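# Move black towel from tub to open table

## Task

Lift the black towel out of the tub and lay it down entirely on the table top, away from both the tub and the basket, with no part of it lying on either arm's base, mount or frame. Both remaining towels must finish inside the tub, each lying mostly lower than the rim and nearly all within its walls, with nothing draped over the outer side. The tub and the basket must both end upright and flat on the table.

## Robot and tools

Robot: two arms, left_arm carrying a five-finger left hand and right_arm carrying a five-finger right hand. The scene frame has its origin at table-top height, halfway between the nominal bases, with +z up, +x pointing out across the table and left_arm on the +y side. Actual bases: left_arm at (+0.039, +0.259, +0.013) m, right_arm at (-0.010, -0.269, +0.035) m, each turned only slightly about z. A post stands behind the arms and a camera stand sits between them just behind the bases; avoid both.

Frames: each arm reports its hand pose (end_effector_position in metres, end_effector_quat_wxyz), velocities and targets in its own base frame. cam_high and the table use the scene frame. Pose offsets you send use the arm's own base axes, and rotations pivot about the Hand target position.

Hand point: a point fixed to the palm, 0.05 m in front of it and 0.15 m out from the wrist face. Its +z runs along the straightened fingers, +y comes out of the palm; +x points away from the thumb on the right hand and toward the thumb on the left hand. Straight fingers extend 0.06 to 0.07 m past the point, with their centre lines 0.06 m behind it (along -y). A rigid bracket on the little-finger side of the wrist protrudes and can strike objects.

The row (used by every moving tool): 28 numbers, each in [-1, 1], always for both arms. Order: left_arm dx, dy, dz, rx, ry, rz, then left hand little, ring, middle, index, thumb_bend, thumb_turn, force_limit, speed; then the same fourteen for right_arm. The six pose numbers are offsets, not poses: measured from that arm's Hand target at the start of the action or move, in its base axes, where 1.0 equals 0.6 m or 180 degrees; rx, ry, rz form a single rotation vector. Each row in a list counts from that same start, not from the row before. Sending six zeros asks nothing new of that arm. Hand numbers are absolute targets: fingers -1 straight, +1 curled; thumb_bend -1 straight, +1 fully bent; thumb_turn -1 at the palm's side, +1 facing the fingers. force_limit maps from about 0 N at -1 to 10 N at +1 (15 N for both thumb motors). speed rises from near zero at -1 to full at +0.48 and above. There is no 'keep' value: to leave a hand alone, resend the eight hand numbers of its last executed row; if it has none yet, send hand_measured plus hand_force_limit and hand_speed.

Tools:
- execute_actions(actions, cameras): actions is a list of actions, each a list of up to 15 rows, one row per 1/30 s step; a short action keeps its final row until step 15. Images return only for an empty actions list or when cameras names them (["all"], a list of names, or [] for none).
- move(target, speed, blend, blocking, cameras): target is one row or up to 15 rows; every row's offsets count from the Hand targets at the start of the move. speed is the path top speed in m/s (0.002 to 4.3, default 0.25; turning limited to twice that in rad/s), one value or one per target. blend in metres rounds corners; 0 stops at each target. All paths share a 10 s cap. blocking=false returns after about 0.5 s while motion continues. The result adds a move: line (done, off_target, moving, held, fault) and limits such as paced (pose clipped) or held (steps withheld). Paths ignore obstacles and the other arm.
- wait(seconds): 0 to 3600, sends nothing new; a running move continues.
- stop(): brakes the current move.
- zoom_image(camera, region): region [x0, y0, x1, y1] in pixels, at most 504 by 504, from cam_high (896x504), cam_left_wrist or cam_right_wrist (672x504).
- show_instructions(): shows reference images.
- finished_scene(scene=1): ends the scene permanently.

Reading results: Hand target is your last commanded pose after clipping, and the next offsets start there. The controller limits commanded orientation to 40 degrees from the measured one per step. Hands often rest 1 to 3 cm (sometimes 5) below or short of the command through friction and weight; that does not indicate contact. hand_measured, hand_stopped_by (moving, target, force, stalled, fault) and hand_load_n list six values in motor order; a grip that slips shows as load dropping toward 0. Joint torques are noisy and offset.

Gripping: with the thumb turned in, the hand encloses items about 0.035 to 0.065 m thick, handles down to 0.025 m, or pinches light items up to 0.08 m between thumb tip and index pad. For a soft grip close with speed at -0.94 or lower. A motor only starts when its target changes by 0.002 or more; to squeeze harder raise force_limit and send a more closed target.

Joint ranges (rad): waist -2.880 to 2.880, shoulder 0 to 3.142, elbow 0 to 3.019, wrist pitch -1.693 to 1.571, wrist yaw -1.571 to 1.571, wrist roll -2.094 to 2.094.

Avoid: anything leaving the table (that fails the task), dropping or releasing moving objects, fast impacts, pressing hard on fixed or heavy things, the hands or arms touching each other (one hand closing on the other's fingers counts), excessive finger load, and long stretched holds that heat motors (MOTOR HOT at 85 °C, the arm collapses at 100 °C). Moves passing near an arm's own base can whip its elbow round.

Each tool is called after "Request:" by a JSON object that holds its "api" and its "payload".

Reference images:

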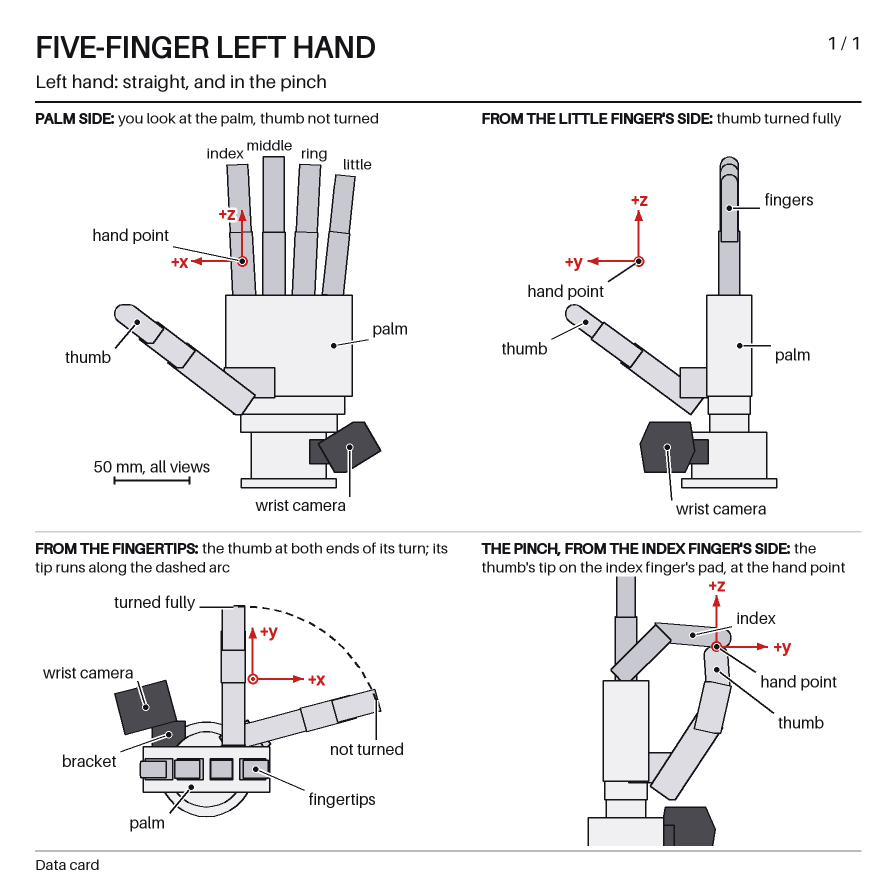

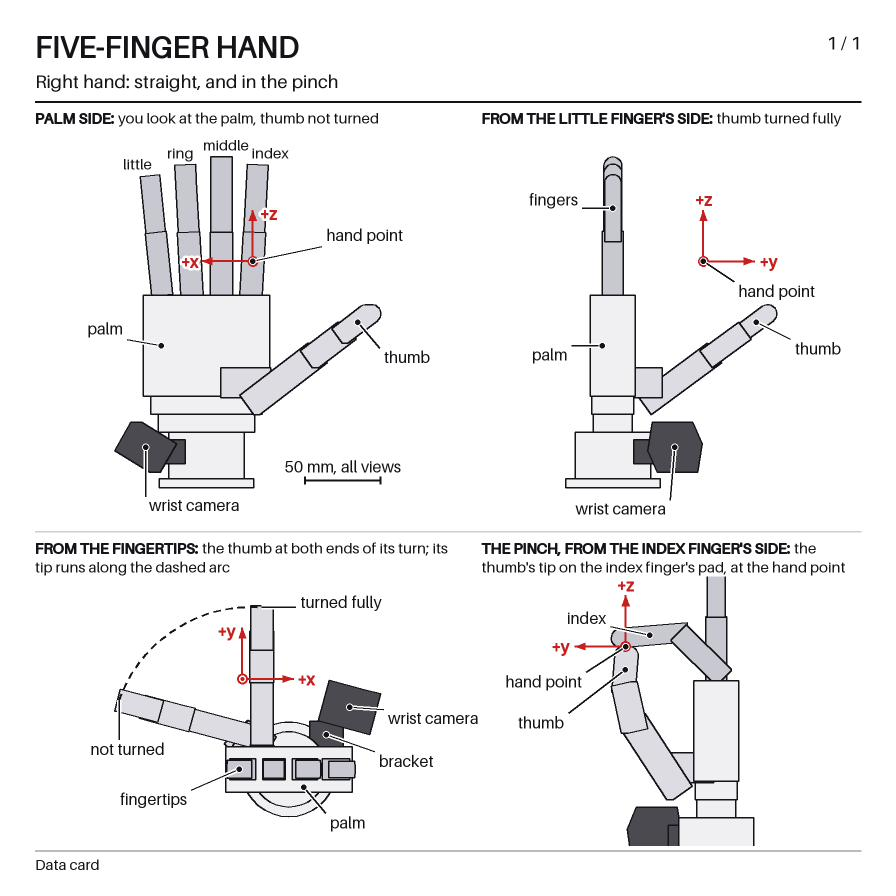

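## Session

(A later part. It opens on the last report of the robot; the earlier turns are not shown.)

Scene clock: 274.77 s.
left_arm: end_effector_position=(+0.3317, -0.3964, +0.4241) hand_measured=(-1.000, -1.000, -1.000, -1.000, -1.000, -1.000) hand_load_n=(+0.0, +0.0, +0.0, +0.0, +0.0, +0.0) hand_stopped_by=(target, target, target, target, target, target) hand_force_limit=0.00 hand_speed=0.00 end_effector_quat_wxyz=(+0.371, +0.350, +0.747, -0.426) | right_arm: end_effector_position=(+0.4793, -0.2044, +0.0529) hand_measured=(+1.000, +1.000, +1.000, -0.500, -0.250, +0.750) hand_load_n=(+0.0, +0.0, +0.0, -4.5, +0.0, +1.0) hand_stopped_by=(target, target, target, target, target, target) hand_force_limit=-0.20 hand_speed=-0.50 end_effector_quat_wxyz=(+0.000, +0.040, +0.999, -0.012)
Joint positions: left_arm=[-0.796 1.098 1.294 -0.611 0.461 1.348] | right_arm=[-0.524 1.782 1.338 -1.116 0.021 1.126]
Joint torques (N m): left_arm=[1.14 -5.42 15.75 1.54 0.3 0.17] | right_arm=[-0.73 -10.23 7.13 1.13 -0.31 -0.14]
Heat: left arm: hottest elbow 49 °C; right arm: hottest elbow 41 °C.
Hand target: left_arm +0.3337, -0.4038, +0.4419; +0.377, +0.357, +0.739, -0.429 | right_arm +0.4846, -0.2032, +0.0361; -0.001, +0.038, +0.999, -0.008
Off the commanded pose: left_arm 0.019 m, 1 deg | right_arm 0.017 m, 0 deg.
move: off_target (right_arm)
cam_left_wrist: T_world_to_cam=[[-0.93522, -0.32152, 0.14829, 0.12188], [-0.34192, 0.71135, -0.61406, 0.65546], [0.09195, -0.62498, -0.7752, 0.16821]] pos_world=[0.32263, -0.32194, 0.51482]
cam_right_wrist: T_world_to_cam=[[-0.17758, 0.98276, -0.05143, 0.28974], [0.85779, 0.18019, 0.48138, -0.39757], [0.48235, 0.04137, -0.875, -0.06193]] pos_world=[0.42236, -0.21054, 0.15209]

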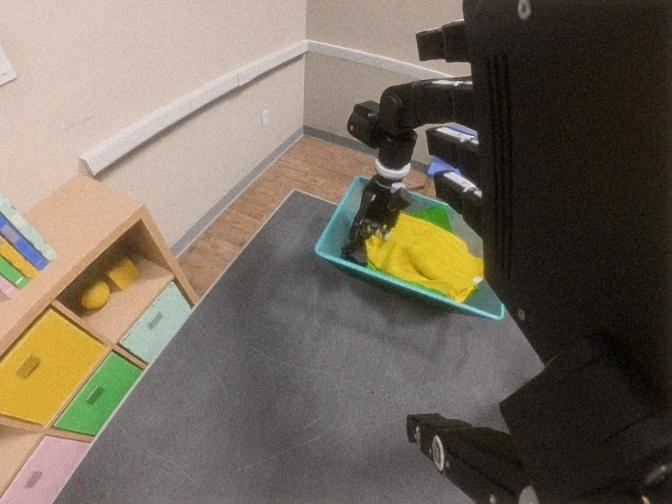

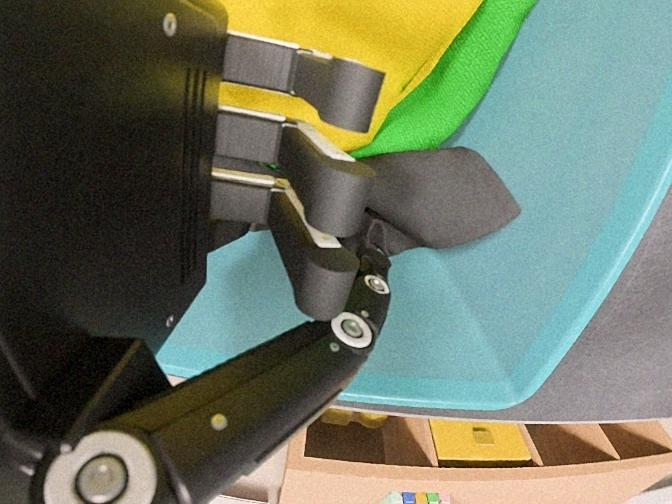

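Request:
{"api": "move", "payload": {"target": [0,0,0,0,0,0,-1,-1,-1,-1,-1,-1,0,0,-0.01,0,-0.025,0,0,0,1,1,1,0.45,0.0,0.75,0.2,-0.8], "cameras": ["cam_left_wrist","cam_right_wrist"], "speed": 0.02}}

Request:
{"api": "zoom_image", "payload": {"camera": "cam_right_wrist", "region": [180, 60, 480, 330]}}

Request:
{"api": "zoom_image", "payload": {"camera": "cam_left_wrist", "region": [310, 130, 480, 330]}}

Scene clock: 280.63 s.
left_arm: end_effector_position=(+0.3317, -0.3964, +0.4241) hand_measured=(-1.000, -1.000, -1.000, -1.000, -1.000, -1.000) hand_load_n=(+0.0, +0.0, +0.0, +0.0, +0.0, +0.0) hand_stopped_by=(target, target, target, target, target, target) hand_force_limit=0.00 hand_speed=0.00 end_effector_quat_wxyz=(+0.371, +0.350, +0.747, -0.426) | right_arm: end_effector_position=(+0.4782, -0.2033, +0.0240) hand_measured=(+1.000, +1.000, +1.000, +0.236, -0.002, +0.750) hand_load_n=(+0.5, +0.0, +0.0, +10.5, +4.5, +6.0) hand_stopped_by=(target, target, target, force, target, target) hand_force_limit=0.20 hand_speed=-0.80 end_effector_quat_wxyz=(-0.001, +0.040, +0.999, -0.010)
Joint positions: left_arm=[-0.796 1.098 1.294 -0.611 0.461 1.348] | right_arm=[-0.524 1.816 1.301 -1.049 0.019 1.126]
Joint torques (N m): left_arm=[1.73 -5.19 15.53 1.58 0.3 0.14] | right_arm=[-1.26 -12.1 7.13 0.35 -0.23 -0.21]
Heat: left arm: hottest elbow 49 °C; right arm: hottest elbow 40 °C.
Hand target: left_arm +0.3337, -0.4038, +0.4419; +0.377, +0.357, +0.739, -0.429 | right_arm +0.4786, -0.2032, +0.0211; -0.001, +0.038, +0.999, -0.008
Off the commanded pose: left_arm 0.019 m, 1 deg | right_arm 0.003 m, 0 deg.
move: done
cam_left_wrist: T_world_to_cam=[[-0.93522, -0.32152, 0.14829, 0.12188], [-0.34192, 0.71135, -0.61406, 0.65546], [0.09195, -0.62498, -0.7752, 0.16821]] pos_world=[0.32263, -0.32194, 0.51482]
cam_right_wrist: T_world_to_cam=[[-0.17768, 0.98293, -0.0478, 0.28704], [0.85877, 0.17859, 0.48023, -0.38367], [0.48057, 0.04428, -0.87584, -0.08526]] pos_world=[0.42146, -0.20984, 0.12329]

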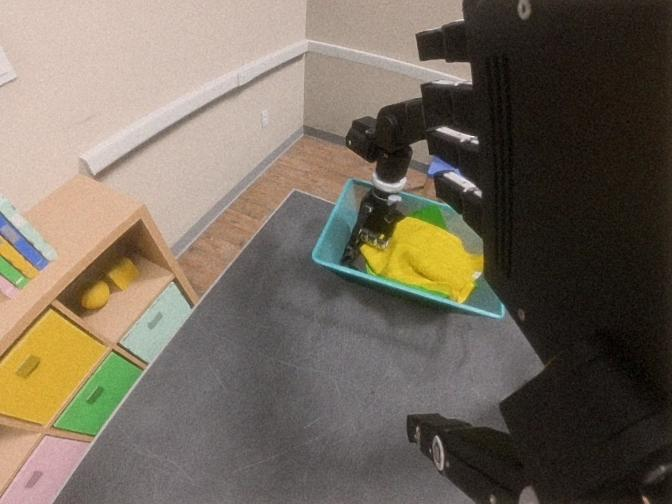

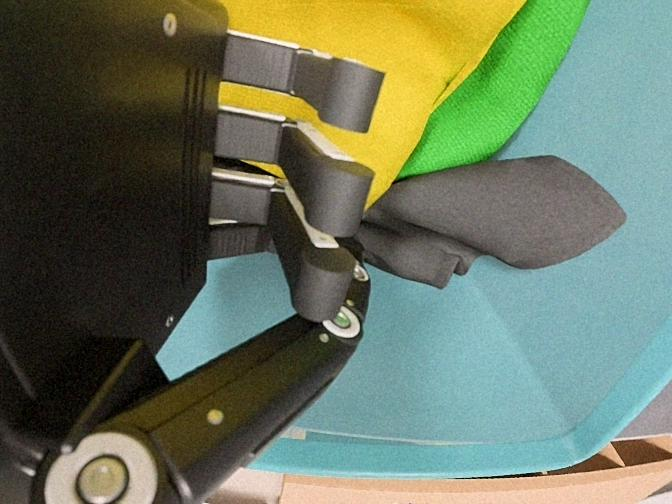

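Scaled by 1.680 from the camera's image (finer frame: 960x720).

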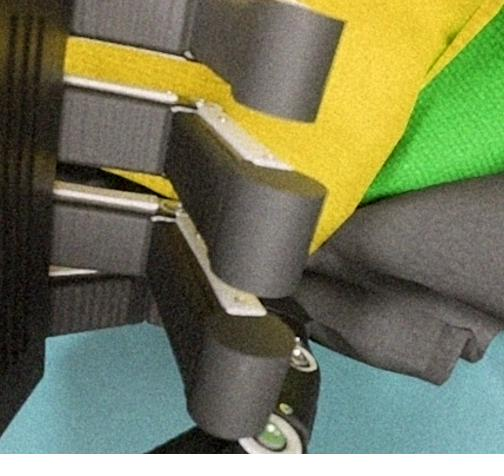

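Scaled by 2.520 from the camera's image (finer frame: 960x720).

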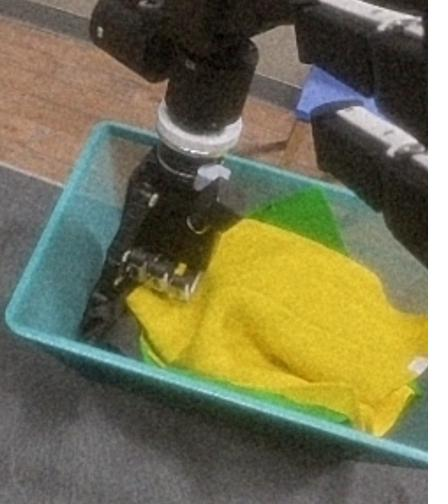

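Request:
{"api": "move", "payload": {"target": [0,0,0,0,0,0,-1,-1,-1,-1,-1,-1,0,0,0,0,0.12,0,0,0,1,1,1,0.45,0.0,0.75,0.2,-0.8], "cameras": ["cam_left_wrist","cam_right_wrist"], "speed": 0.05}}

Request:
{"api": "zoom_image", "payload": {"camera": "cam_right_wrist", "region": [180, 60, 480, 330]}}

Request:
{"api": "zoom_image", "payload": {"camera": "cam_left_wrist", "region": [310, 130, 480, 330]}}

Scene clock: 286.40 s.
left_arm: end_effector_position=(+0.3317, -0.3964, +0.4241) hand_measured=(-1.000, -1.000, -1.000, -1.000, -1.000, -1.000) hand_load_n=(+0.0, +0.0, +0.0, +0.0, +0.0, +0.0) hand_stopped_by=(target, target, target, target, target, target) hand_force_limit=0.00 hand_speed=0.00 end_effector_quat_wxyz=(+0.371, +0.350, +0.747, -0.426) | right_arm: end_effector_position=(+0.4635, -0.1945, +0.0682) hand_measured=(+1.000, +1.000, +1.000, +0.236, -0.002, +0.750) hand_load_n=(+0.0, +0.0, +0.0, +11.0, +4.0, +6.5) hand_stopped_by=(target, target, target, force, target, target) hand_force_limit=0.20 hand_speed=-0.80 end_effector_quat_wxyz=(-0.025, +0.040, +0.999, +0.003)
Joint positions: left_arm=[-0.796 1.098 1.294 -0.611 0.461 1.348] | right_arm=[-0.524 1.759 1.348 -1.208 0.018 1.126]
Joint torques (N m): left_arm=[1.38 -5.48 15.82 1.55 0.28 0.16] | right_arm=[-1.26 -13.51 10.91 -0.17 -0.17 -0.21]
Heat: left arm: hottest elbow 50 °C; right arm: hottest elbow 39 °C.
Hand target: left_arm +0.3337, -0.4038, +0.4419; +0.377, +0.357, +0.739, -0.429 | right_arm +0.4786, -0.2032, +0.0931; -0.001, +0.038, +0.999, -0.008
Off the commanded pose: left_arm 0.019 m, 1 deg | right_arm 0.030 m, 3 deg.
move: off_target (right_arm)
cam_left_wrist: T_world_to_cam=[[-0.93522, -0.32152, 0.14829, 0.12188], [-0.34192, 0.71135, -0.61406, 0.65546], [0.09195, -0.62498, -0.7752, 0.16821]] pos_world=[0.32263, -0.32194, 0.51482]
cam_right_wrist: T_world_to_cam=[[-0.17905, 0.98378, -0.01111, 0.27617], [0.88063, 0.16529, 0.44404, -0.40403], [0.43867, 0.06972, -0.89594, -0.01408]] pos_world=[0.41143, -0.20392, 0.16986]

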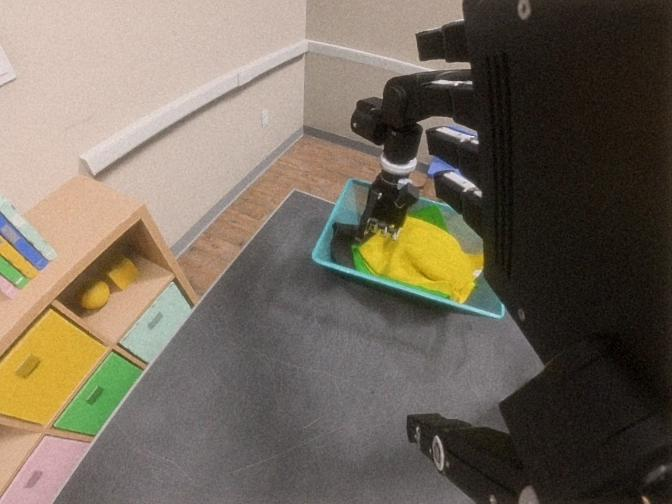

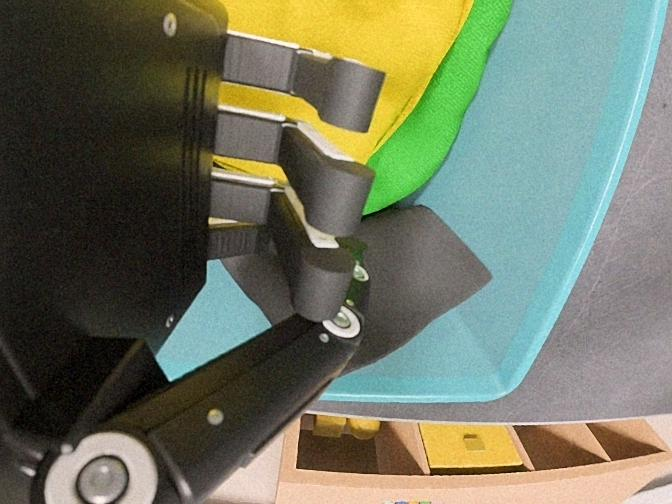

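Scaled by 1.680 from the camera's image (finer frame: 960x720).

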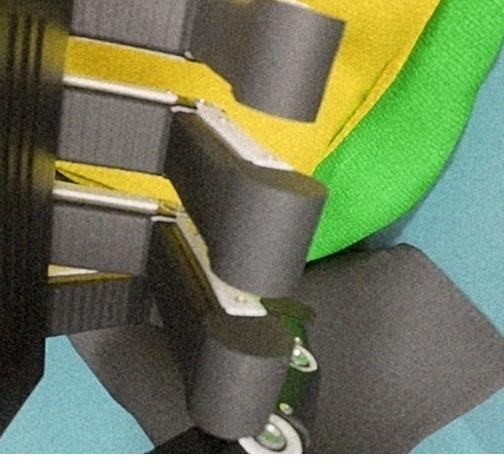

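Scaled by 2.520 from the camera's image (finer frame: 960x720).

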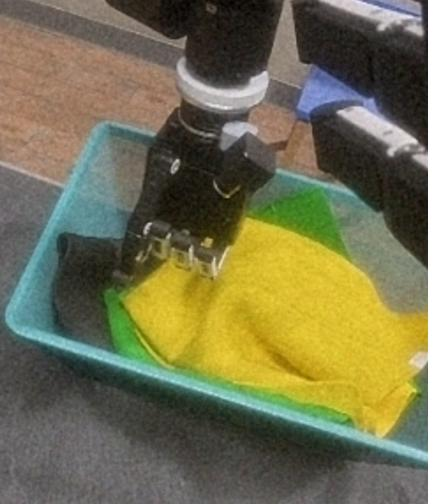

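Request:
{"api": "move", "payload": {"target": [0,0,0,0,0,0,-1,-1,-1,-1,-1,-1,0,0,0,0,0.12,0,0,0,-1,-1,-1,-1,-1,-1,-0.2,-0.3], "cameras": ["cam_high","cam_left_wrist","cam_right_wrist"], "speed": 0.1}}

Request:
{"api": "zoom_image", "payload": {"camera": "cam_right_wrist", "region": [180, 60, 480, 330]}}

Request:
{"api": "zoom_image", "payload": {"camera": "cam_left_wrist", "region": [310, 130, 480, 330]}}

Scene clock: 291.63 s.
left_arm: end_effector_position=(+0.3317, -0.3964, +0.4241) hand_measured=(-1.000, -1.000, -1.000, -1.000, -1.000, -1.000) hand_load_n=(+0.0, +0.0, +0.0, +0.0, +0.0, +0.0) hand_stopped_by=(target, target, target, target, target, target) hand_force_limit=0.00 hand_speed=0.00 end_effector_quat_wxyz=(+0.371, +0.350, +0.747, -0.426) | right_arm: end_effector_position=(+0.4666, -0.1963, +0.1400) hand_measured=(-1.000, -1.000, -1.000, -1.000, -1.000, -1.000) hand_load_n=(+0.0, +0.0, +0.0, +0.0, +0.0, +0.0) hand_stopped_by=(target, target, target, target, target, target) hand_force_limit=-0.20 hand_speed=-0.30 end_effector_quat_wxyz=(-0.025, +0.040, +0.999, +0.003)
Joint positions: left_arm=[-0.796 1.098 1.294 -0.611 0.461 1.348] | right_arm=[-0.524 1.708 1.478 -1.388 0.018 1.126]
Joint torques (N m): left_arm=[1.44 -5.48 15.6 1.52 0.29 0.17] | right_arm=[-1.26 -13.22 11.54 -0.21 -0.15 -0.21]
Heat: left arm: hottest elbow 50 °C; right arm: hottest elbow 39 °C.
Hand target: left_arm +0.3337, -0.4038, +0.4419; +0.377, +0.357, +0.739, -0.429 | right_arm +0.4786, -0.2032, +0.1652; -0.001, +0.038, +0.999, -0.008
Off the commanded pose: left_arm 0.019 m, 1 deg | right_arm 0.029 m, 3 deg.
move: off_target (right_arm)
cam_left_wrist: T_world_to_cam=[[-0.93522, -0.32152, 0.14829, 0.12188], [-0.34192, 0.71135, -0.61406, 0.65546], [0.09195, -0.62498, -0.7752, 0.16821]] pos_world=[0.32263, -0.32194, 0.51482]
cam_right_wrist: T_world_to_cam=[[-0.179, 0.98378, -0.0118, 0.27932], [0.88023, 0.16549, 0.44475, -0.4382], [0.43949, 0.06922, -0.89558, 0.04843]] pos_world=[0.41443, -0.20562, 0.24156]

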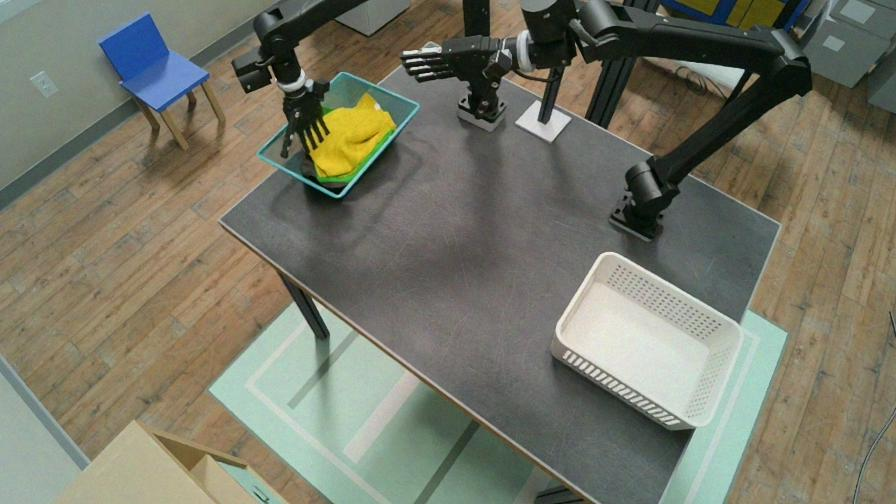

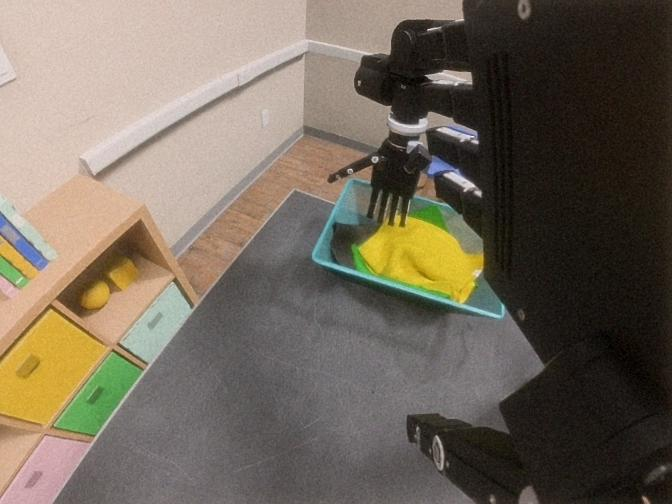

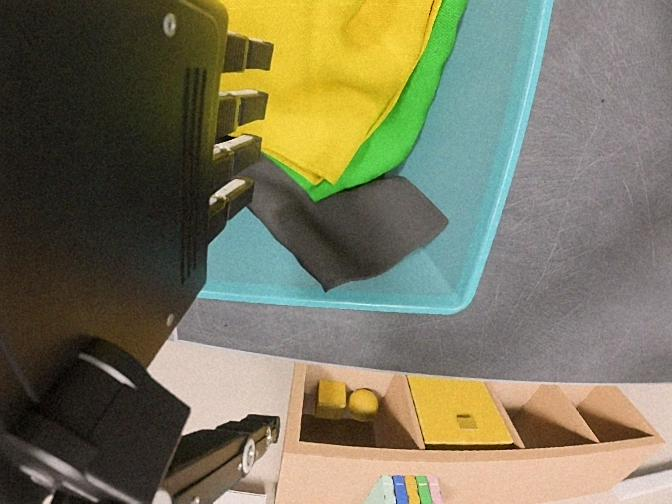

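Scaled by 1.680 from the camera's image (finer frame: 960x720).

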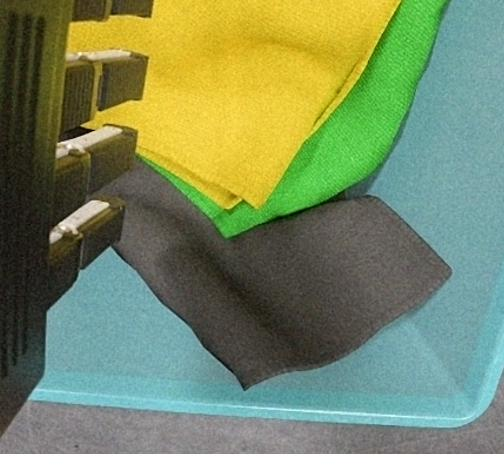

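Scaled by 2.520 from the camera's image (finer frame: 960x720).

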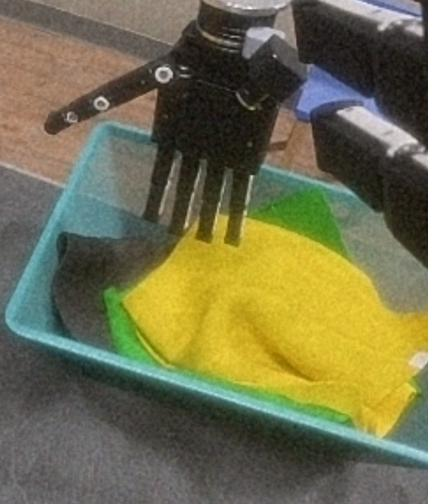

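Request:
{"api": "move", "payload": {"target": [[0,0,0,0,0,0,-1,-1,-1,-1,-1,-1,0,0,0.044,0.028,0.0,0,0,0,1,1,1,-0.6,-0.2,0.75,-0.2,-0.3],[0,0,0,0,0,0,-1,-1,-1,-1,-1,-1,0,0,0.044,0.028,-0.215,0,0,0,1,1,1,-0.6,-0.2,0.75,-0.2,-0.3]], "cameras": ["cam_left_wrist","cam_right_wrist"], "speed": 0.06}}

Request:
{"api": "zoom_image", "payload": {"camera": "cam_right_wrist", "region": [180, 60, 480, 330]}}

Request:
{"api": "zoom_image", "payload": {"camera": "cam_left_wrist", "region": [310, 130, 480, 330]}}

Scene clock: 312.17 s.
left_arm: end_effector_position=(+0.3317, -0.3964, +0.4241) hand_measured=(-1.000, -1.000, -1.000, -1.000, -1.000, -1.000) hand_load_n=(+0.0, +0.0, +0.0, +0.0, +0.0, +0.0) hand_stopped_by=(target, target, target, target, target, target) hand_force_limit=0.00 hand_speed=0.00 end_effector_quat_wxyz=(+0.371, +0.350, +0.747, -0.426) | right_arm: end_effector_position=(+0.4980, -0.1882, +0.0500) hand_measured=(+1.000, +1.000, +1.000, -0.600, -0.200, +0.750) hand_load_n=(+0.0, +0.0, +0.0, -3.0, +0.0, +1.5) hand_stopped_by=(target, target, target, target, target, target) hand_force_limit=-0.20 hand_speed=-0.30 end_effector_quat_wxyz=(-0.002, +0.038, +0.999, -0.008)
Joint positions: left_arm=[-0.796 1.098 1.294 -0.611 0.461 1.348] | right_arm=[-0.481 1.81 1.369 -1.126 0.017 1.165]
Joint torques (N m): left_arm=[1.49 -5.66 15.69 1.52 0.31 0.15] | right_arm=[-0.38 -10.93 7.34 1.17 -0.14 -0.05]
Heat: left arm: hottest elbow 51 °C; right arm: hottest elbow 41 °C.
Hand target: left_arm +0.3337, -0.4038, +0.4419; +0.377, +0.357, +0.739, -0.429 | right_arm +0.5051, -0.1863, +0.0362; -0.001, +0.038, +0.999, -0.008
Off the commanded pose: left_arm 0.019 m, 1 deg | right_arm 0.016 m, 0 deg.
move: off_target (right_arm)
cam_left_wrist: T_world_to_cam=[[-0.93522, -0.32152, 0.14829, 0.12188], [-0.34192, 0.71135, -0.61406, 0.65546], [0.09195, -0.62498, -0.7752, 0.16821]] pos_world=[0.32263, -0.32194, 0.51482]
cam_right_wrist: T_world_to_cam=[[-0.18182, 0.98233, -0.04441, 0.27878], [0.85868, 0.18061, 0.47963, -0.41544], [0.47918, 0.04907, -0.87634, -0.07103]] pos_world=[0.44145, -0.19533, 0.14939]

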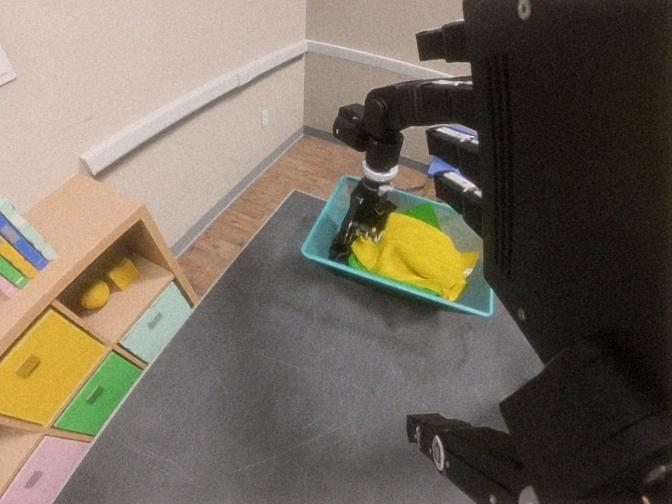

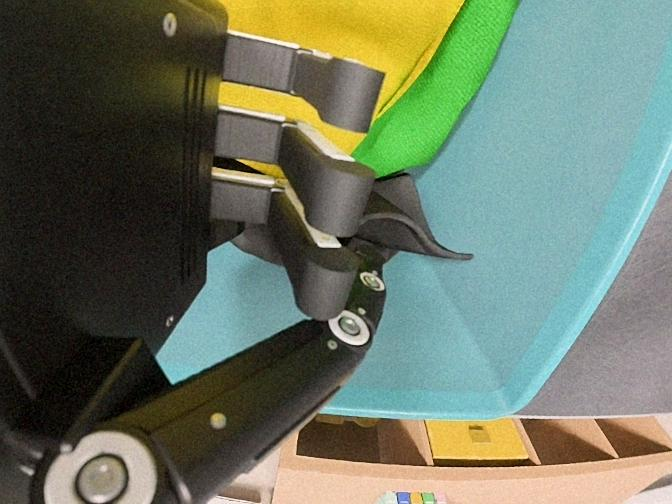

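Scaled by 1.680 from the camera's image (finer frame: 960x720).

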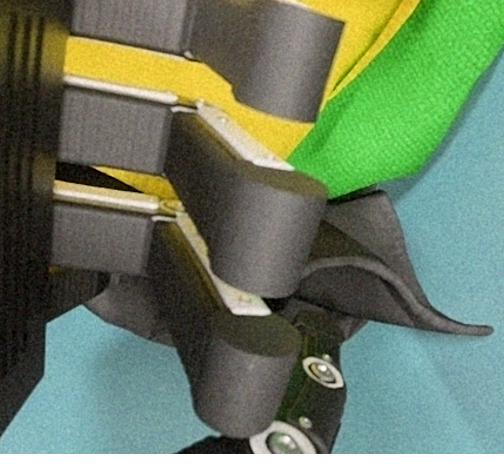

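Scaled by 2.520 from the camera's image (finer frame: 960x720).

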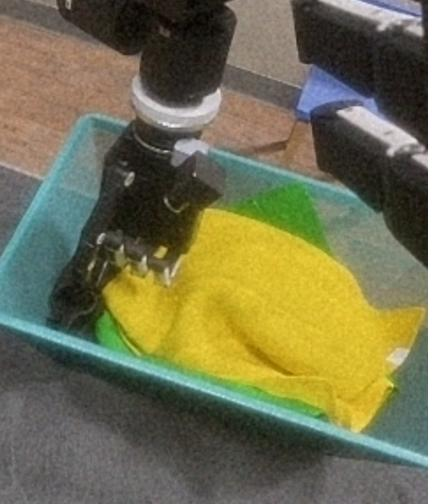

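Request:
{"api": "move", "payload": {"target": [0,0,0,0,0,0,-1,-1,-1,-1,-1,-1,0,0,-0.01,0,-0.07,0,0,0,1,1,1,0.45,0.05,0.75,0.2,-0.75], "cameras": ["cam_left_wrist","cam_right_wrist"], "speed": 0.03}}

Request:
{"api": "zoom_image", "payload": {"camera": "cam_right_wrist", "region": [180, 60, 480, 330]}}

Request:
{"api": "zoom_image", "payload": {"camera": "cam_left_wrist", "region": [310, 130, 480, 330]}}

Scene clock: 317.97 s.
left_arm: end_effector_position=(+0.3317, -0.3964, +0.4241) hand_measured=(-1.000, -1.000, -1.000, -1.000, -1.000, -1.000) hand_load_n=(+0.0, +0.0, +0.0, +0.0, +0.0, +0.0) hand_stopped_by=(target, target, target, target, target, target) hand_force_limit=0.00 hand_speed=0.00 end_effector_quat_wxyz=(+0.371, +0.350, +0.747, -0.426) | right_arm: end_effector_position=(+0.5012, -0.1901, +0.0093) hand_measured=(+1.000, +1.000, +1.000, +0.180, +0.048, +0.750) hand_load_n=(+0.0, +0.0, +0.0, +0.5, +4.5, +8.5) hand_stopped_by=(target, target, target, force, target, target) hand_force_limit=0.20 hand_speed=-0.75 end_effector_quat_wxyz=(+0.007, +0.038, +0.999, -0.013)
Joint positions: left_arm=[-0.796 1.098 1.294 -0.611 0.461 1.348] | right_arm=[-0.481 1.856 1.317 -1.008 0.018 1.165]
Joint torques (N m): left_arm=[1.73 -5.3 15.72 1.51 0.29 0.15] | right_arm=[-0.91 -11.34 6.27 0.72 -0.18 -0.11]
Heat: left arm: hottest elbow 51 °C; right arm: hottest elbow 40 °C.
Hand target: left_arm +0.3337, -0.4038, +0.4419; +0.377, +0.357, +0.739, -0.429 | right_arm +0.4991, -0.1864, -0.0059; -0.001, +0.038, +0.999, -0.008
Off the commanded pose: left_arm 0.019 m, 1 deg | right_arm 0.016 m, 1 deg.
move: off_target (right_arm)
cam_left_wrist: T_world_to_cam=[[-0.93522, -0.32152, 0.14829, 0.12188], [-0.34192, 0.71135, -0.61406, 0.65546], [0.09195, -0.62498, -0.7752, 0.16821]] pos_world=[0.32263, -0.32194, 0.51482]
cam_right_wrist: T_world_to_cam=[[-0.18094, 0.98181, -0.05753, 0.2789], [0.8504, 0.18557, 0.49232, -0.39324], [0.49404, 0.04015, -0.86851, -0.11737]] pos_world=[0.44286, -0.19614, 0.10771]

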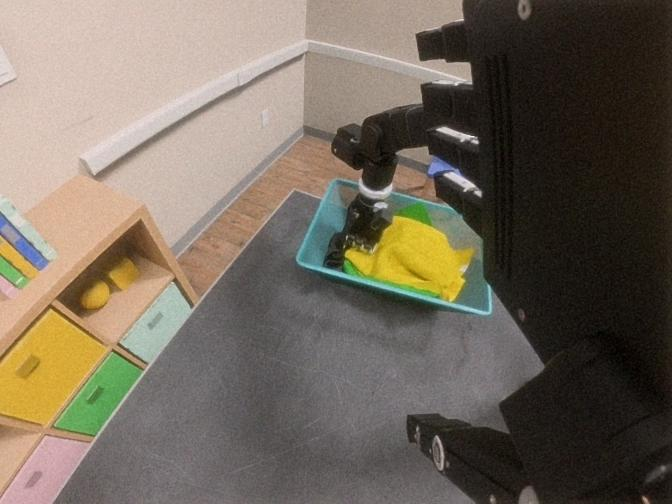

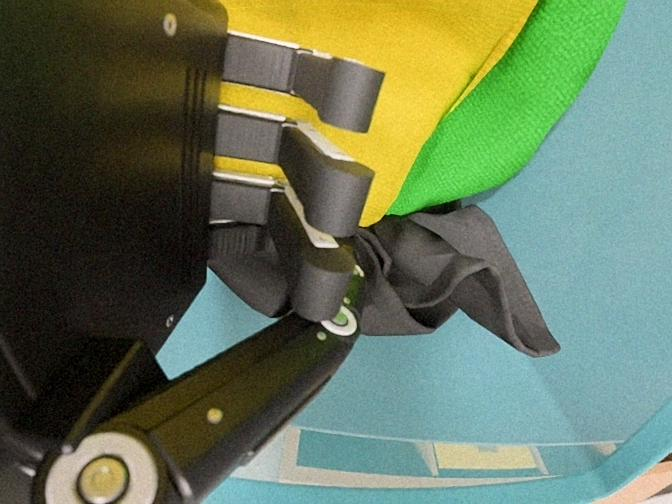

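Scaled by 1.680 from the camera's image (finer frame: 960x720).

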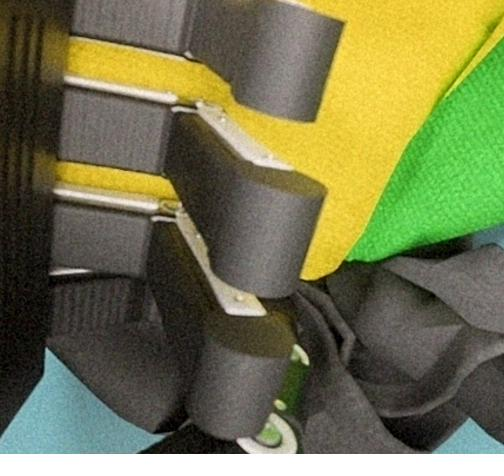

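Scaled by 2.520 from the camera's image (finer frame: 960x720).

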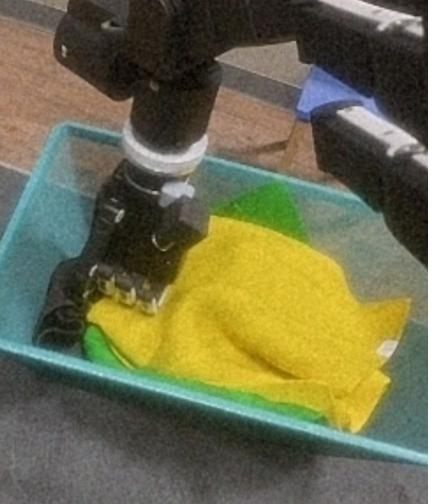

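Request:
{"api": "move", "payload": {"target": [0,0,0,0,0,0,-1,-1,-1,-1,-1,-1,0,0,0,0,0,0,0,0,1,1,1,0.55,0.05,0.75,0.4,-0.85], "cameras": [], "speed": 0.03}}

Scene clock: 320.90 s.
left_arm: end_effector_position=(+0.3317, -0.3964, +0.4241) hand_measured=(-1.000, -1.000, -1.000, -1.000, -1.000, -1.000) hand_load_n=(+0.0, +0.0, +0.0, +0.0, +0.0, +0.0) hand_stopped_by=(target, target, target, target, target, target) hand_force_limit=0.00 hand_speed=0.00 end_effector_quat_wxyz=(+0.371, +0.350, +0.747, -0.426) | right_arm: end_effector_position=(+0.5011, -0.1901, +0.0089) hand_measured=(+1.000, +1.000, +1.000, +0.204, +0.048, +0.750) hand_load_n=(+0.0, +0.0, +0.0, +9.5, +4.5, +8.0) hand_stopped_by=(target, target, target, force, target, target) hand_force_limit=0.40 hand_speed=-0.85 end_effector_quat_wxyz=(+0.007, +0.038, +0.999, -0.013)
Joint positions: left_arm=[-0.796 1.098 1.294 -0.611 0.461 1.348] | right_arm=[-0.481 1.856 1.316 -1.006 0.018 1.165]
Joint torques (N m): left_arm=[1.32 -5.36 15.76 1.54 0.3 0.17] | right_arm=[-0.85 -11.34 6.35 0.65 -0.18 -0.11]
Heat: left arm: hottest elbow 51 °C; right arm: hottest elbow 40 °C.
Hand target: left_arm +0.3337, -0.4038, +0.4419; +0.377, +0.357, +0.739, -0.429 | right_arm +0.4990, -0.1864, -0.0058; -0.001, +0.038, +0.999, -0.008
Off the commanded pose: left_arm 0.019 m, 1 deg | right_arm 0.015 m, 1 deg.
move: done

Request:
{"api": "move", "payload": {"target": [0,0,0,0,0,0,-1,-1,-1,-1,-1,-1,0,0,0,0,0.13,0,0,0,1,1,1,0.55,0.05,0.75,0.4,-0.85], "cameras": ["cam_left_wrist","cam_right_wrist"], "speed": 0.05}}

Request:
{"api": "zoom_image", "payload": {"camera": "cam_right_wrist", "region": [180, 60, 480, 330]}}

Request:
{"api": "zoom_image", "payload": {"camera": "cam_left_wrist", "region": [290, 130, 460, 330]}}

Scene clock: 326.97 s.
left_arm: end_effector_position=(+0.3317, -0.3964, +0.4241) hand_measured=(-1.000, -1.000, -1.000, -1.000, -1.000, -1.000) hand_load_n=(+0.0, +0.0, +0.0, +0.0, +0.0, +0.0) hand_stopped_by=(target, target, target, target, target, target) hand_force_limit=0.00 hand_speed=0.00 end_effector_quat_wxyz=(+0.371, +0.350, +0.747, -0.426) | right_arm: end_effector_position=(+0.4818, -0.1800, +0.0474) hand_measured=(+1.000, +1.000, +1.000, +0.204, +0.048, +0.750) hand_load_n=(+0.0, +0.0, +0.0, +11.0, +5.0, +8.0) hand_stopped_by=(target, target, target, force, target, target) hand_force_limit=0.40 hand_speed=-0.85 end_effector_quat_wxyz=(-0.025, +0.038, +0.999, +0.002)
Joint positions: left_arm=[-0.796 1.098 1.294 -0.611 0.461 1.348] | right_arm=[-0.481 1.803 1.351 -1.167 0.018 1.166]
Joint torques (N m): left_arm=[1.49 -5.36 15.69 1.54 0.3 0.17] | right_arm=[-0.85 -13.98 10.69 -0.28 -0.18 -0.13]
Heat: left arm: hottest elbow 51 °C; right arm: hottest elbow 39 °C.
Hand target: left_arm +0.3337, -0.4038, +0.4419; +0.377, +0.357, +0.739, -0.429 | right_arm +0.4990, -0.1863, +0.0723; -0.001, +0.038, +0.999, -0.008
Off the commanded pose: left_arm 0.019 m, 1 deg | right_arm 0.031 m, 3 deg.
move: off_target (right_arm)
cam_left_wrist: T_world_to_cam=[[-0.93522, -0.32152, 0.14829, 0.12188], [-0.34192, 0.71135, -0.61406, 0.65546], [0.09195, -0.62498, -0.7752, 0.16821]] pos_world=[0.32263, -0.32194, 0.51482]
cam_right_wrist: T_world_to_cam=[[-0.18209, 0.98319, -0.01327, 0.26638], [0.88009, 0.16898, 0.44371, -0.41243], [0.4385, 0.06911, -0.89607, -0.04183]] pos_world=[0.42982, -0.18932, 0.14906]

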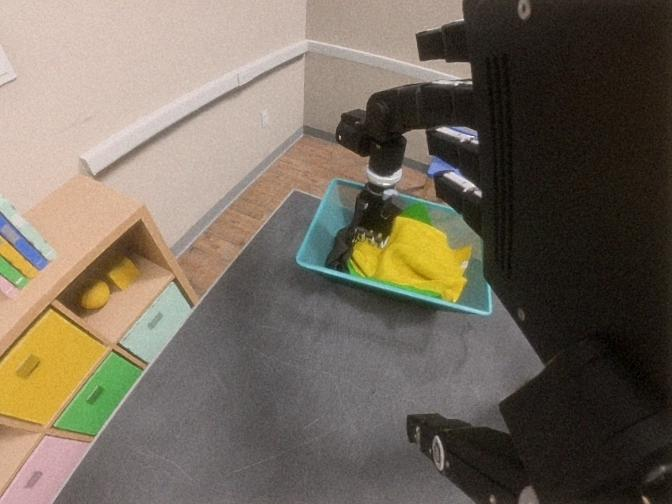

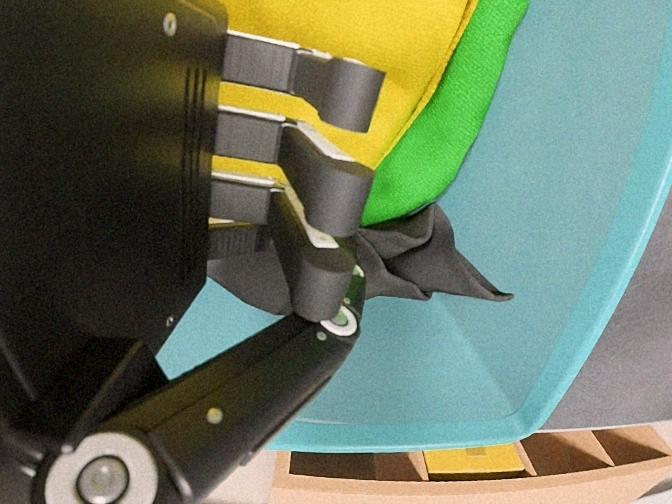

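Scaled by 1.680 from the camera's image (finer frame: 960x720).

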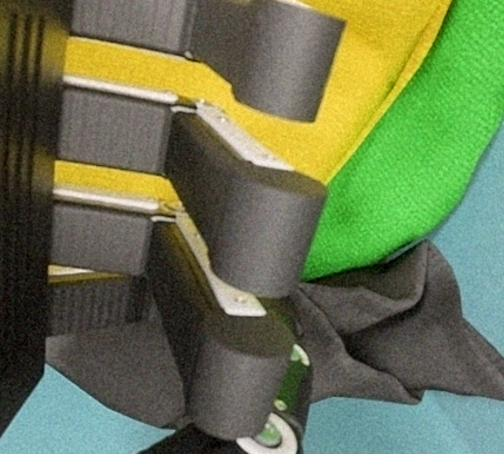

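Scaled by 2.520 from the camera's image (finer frame: 960x720).

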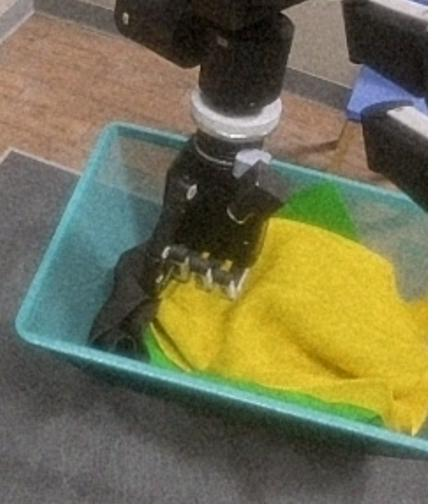

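Request:
{"api": "move", "payload": {"target": [0,0,0,0,0,0,-1,-1,-1,-1,-1,-1,0,0,0.01,0,0.13,0,0,0,1,1,1,0.55,0.05,0.75,0.4,-0.85], "cameras": ["cam_high","cam_left_wrist","cam_right_wrist"], "speed": 0.05}}

Request:
{"api": "zoom_image", "payload": {"camera": "cam_right_wrist", "region": [180, 60, 480, 330]}}

Request:
{"api": "zoom_image", "payload": {"camera": "cam_left_wrist", "region": [290, 130, 460, 330]}}

Scene clock: 332.33 s.
left_arm: end_effector_position=(+0.3317, -0.3964, +0.4241) hand_measured=(-1.000, -1.000, -1.000, -1.000, -1.000, -1.000) hand_load_n=(+0.0, +0.0, +0.0, +0.0, +0.0, +0.0) hand_stopped_by=(target, target, target, target, target, target) hand_force_limit=0.00 hand_speed=0.00 end_effector_quat_wxyz=(+0.371, +0.350, +0.747, -0.426) | right_arm: end_effector_position=(+0.4880, -0.1832, +0.1200) hand_measured=(+1.000, +1.000, +1.000, +0.204, +0.048, +0.750) hand_load_n=(+0.0, +0.0, +0.0, +11.5, +4.5, +8.5) hand_stopped_by=(target, target, target, force, target, target) hand_force_limit=0.40 hand_speed=-0.85 end_effector_quat_wxyz=(-0.030, +0.038, +0.999, +0.005)
Joint positions: left_arm=[-0.796 1.098 1.294 -0.611 0.461 1.348] | right_arm=[-0.481 1.761 1.495 -1.363 0.018 1.166]
Joint torques (N m): left_arm=[1.2 -5.3 15.61 1.54 0.3 0.16] | right_arm=[-0.44 -14.21 11.7 -0.2 -0.2 -0.07]
Heat: left arm: hottest elbow 51 °C; right arm: hottest elbow 40 °C.
Hand target: left_arm +0.3337, -0.4038, +0.4419; +0.377, +0.357, +0.739, -0.429 | right_arm +0.5050, -0.1863, +0.1502; -0.001, +0.038, +0.999, -0.008
Off the commanded pose: left_arm 0.019 m, 1 deg | right_arm 0.035 m, 4 deg.
move: off_target (right_arm)
cam_left_wrist: T_world_to_cam=[[-0.93522, -0.32152, 0.14829, 0.12188], [-0.34192, 0.71135, -0.61406, 0.65546], [0.09195, -0.62498, -0.7752, 0.16821]] pos_world=[0.32263, -0.32194, 0.51482]
cam_right_wrist: T_world_to_cam=[[-0.18216, 0.98325, -0.00671, 0.27086], [0.88427, 0.1668, 0.43617, -0.45101], [0.42998, 0.07352, -0.89984, 0.02614]] pos_world=[0.43692, -0.19302, 0.22205]

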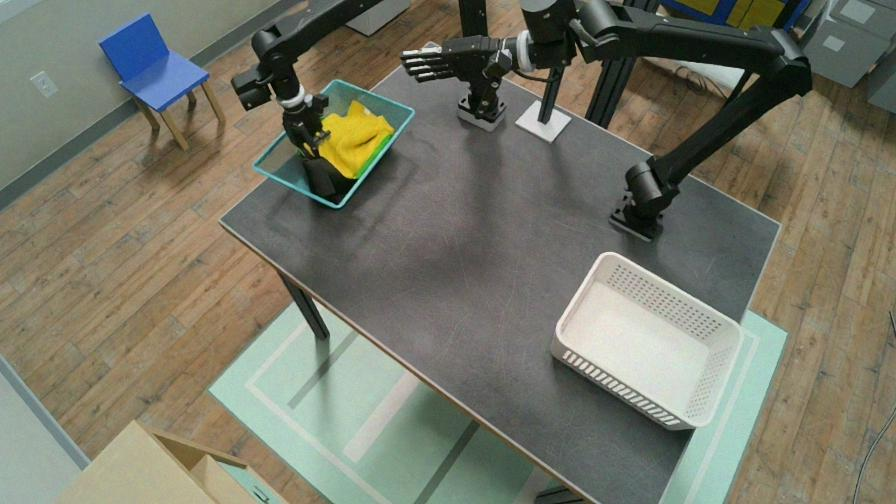

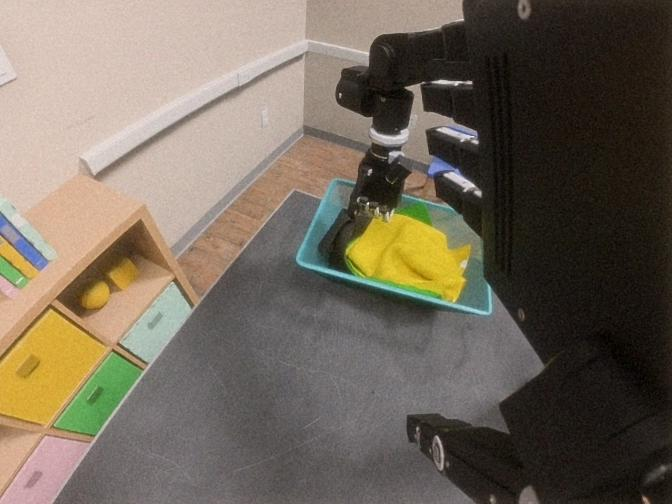

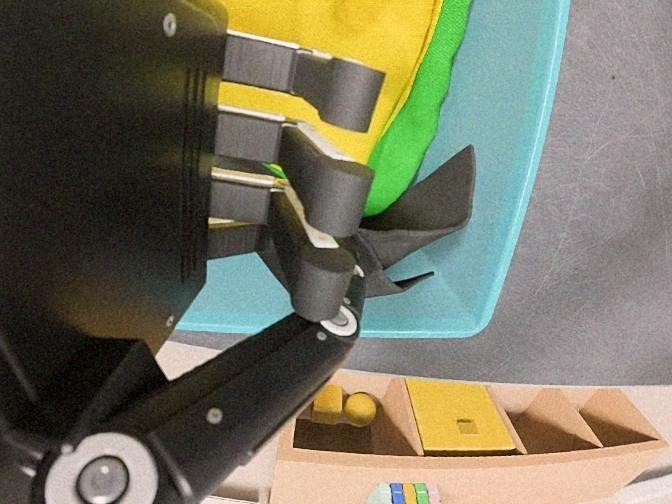

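Scaled by 1.680 from the camera's image (finer frame: 960x720).

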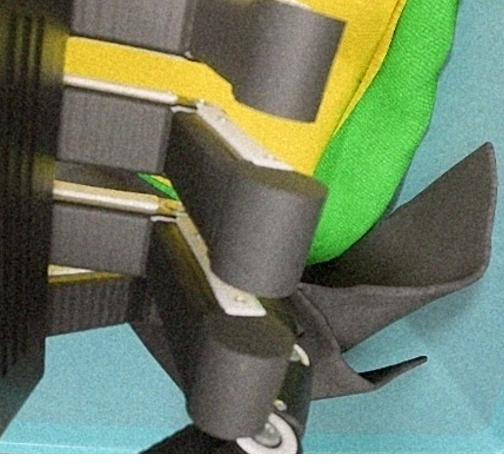

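Scaled by 2.520 from the camera's image (finer frame: 960x720).

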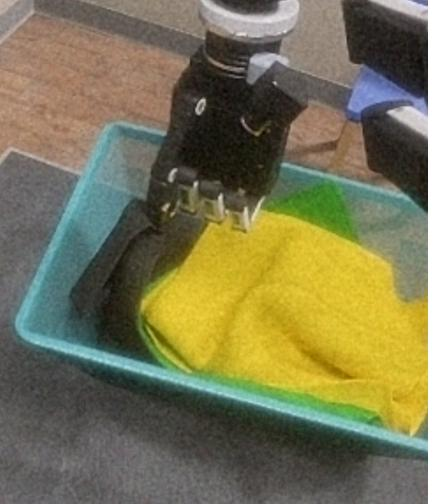

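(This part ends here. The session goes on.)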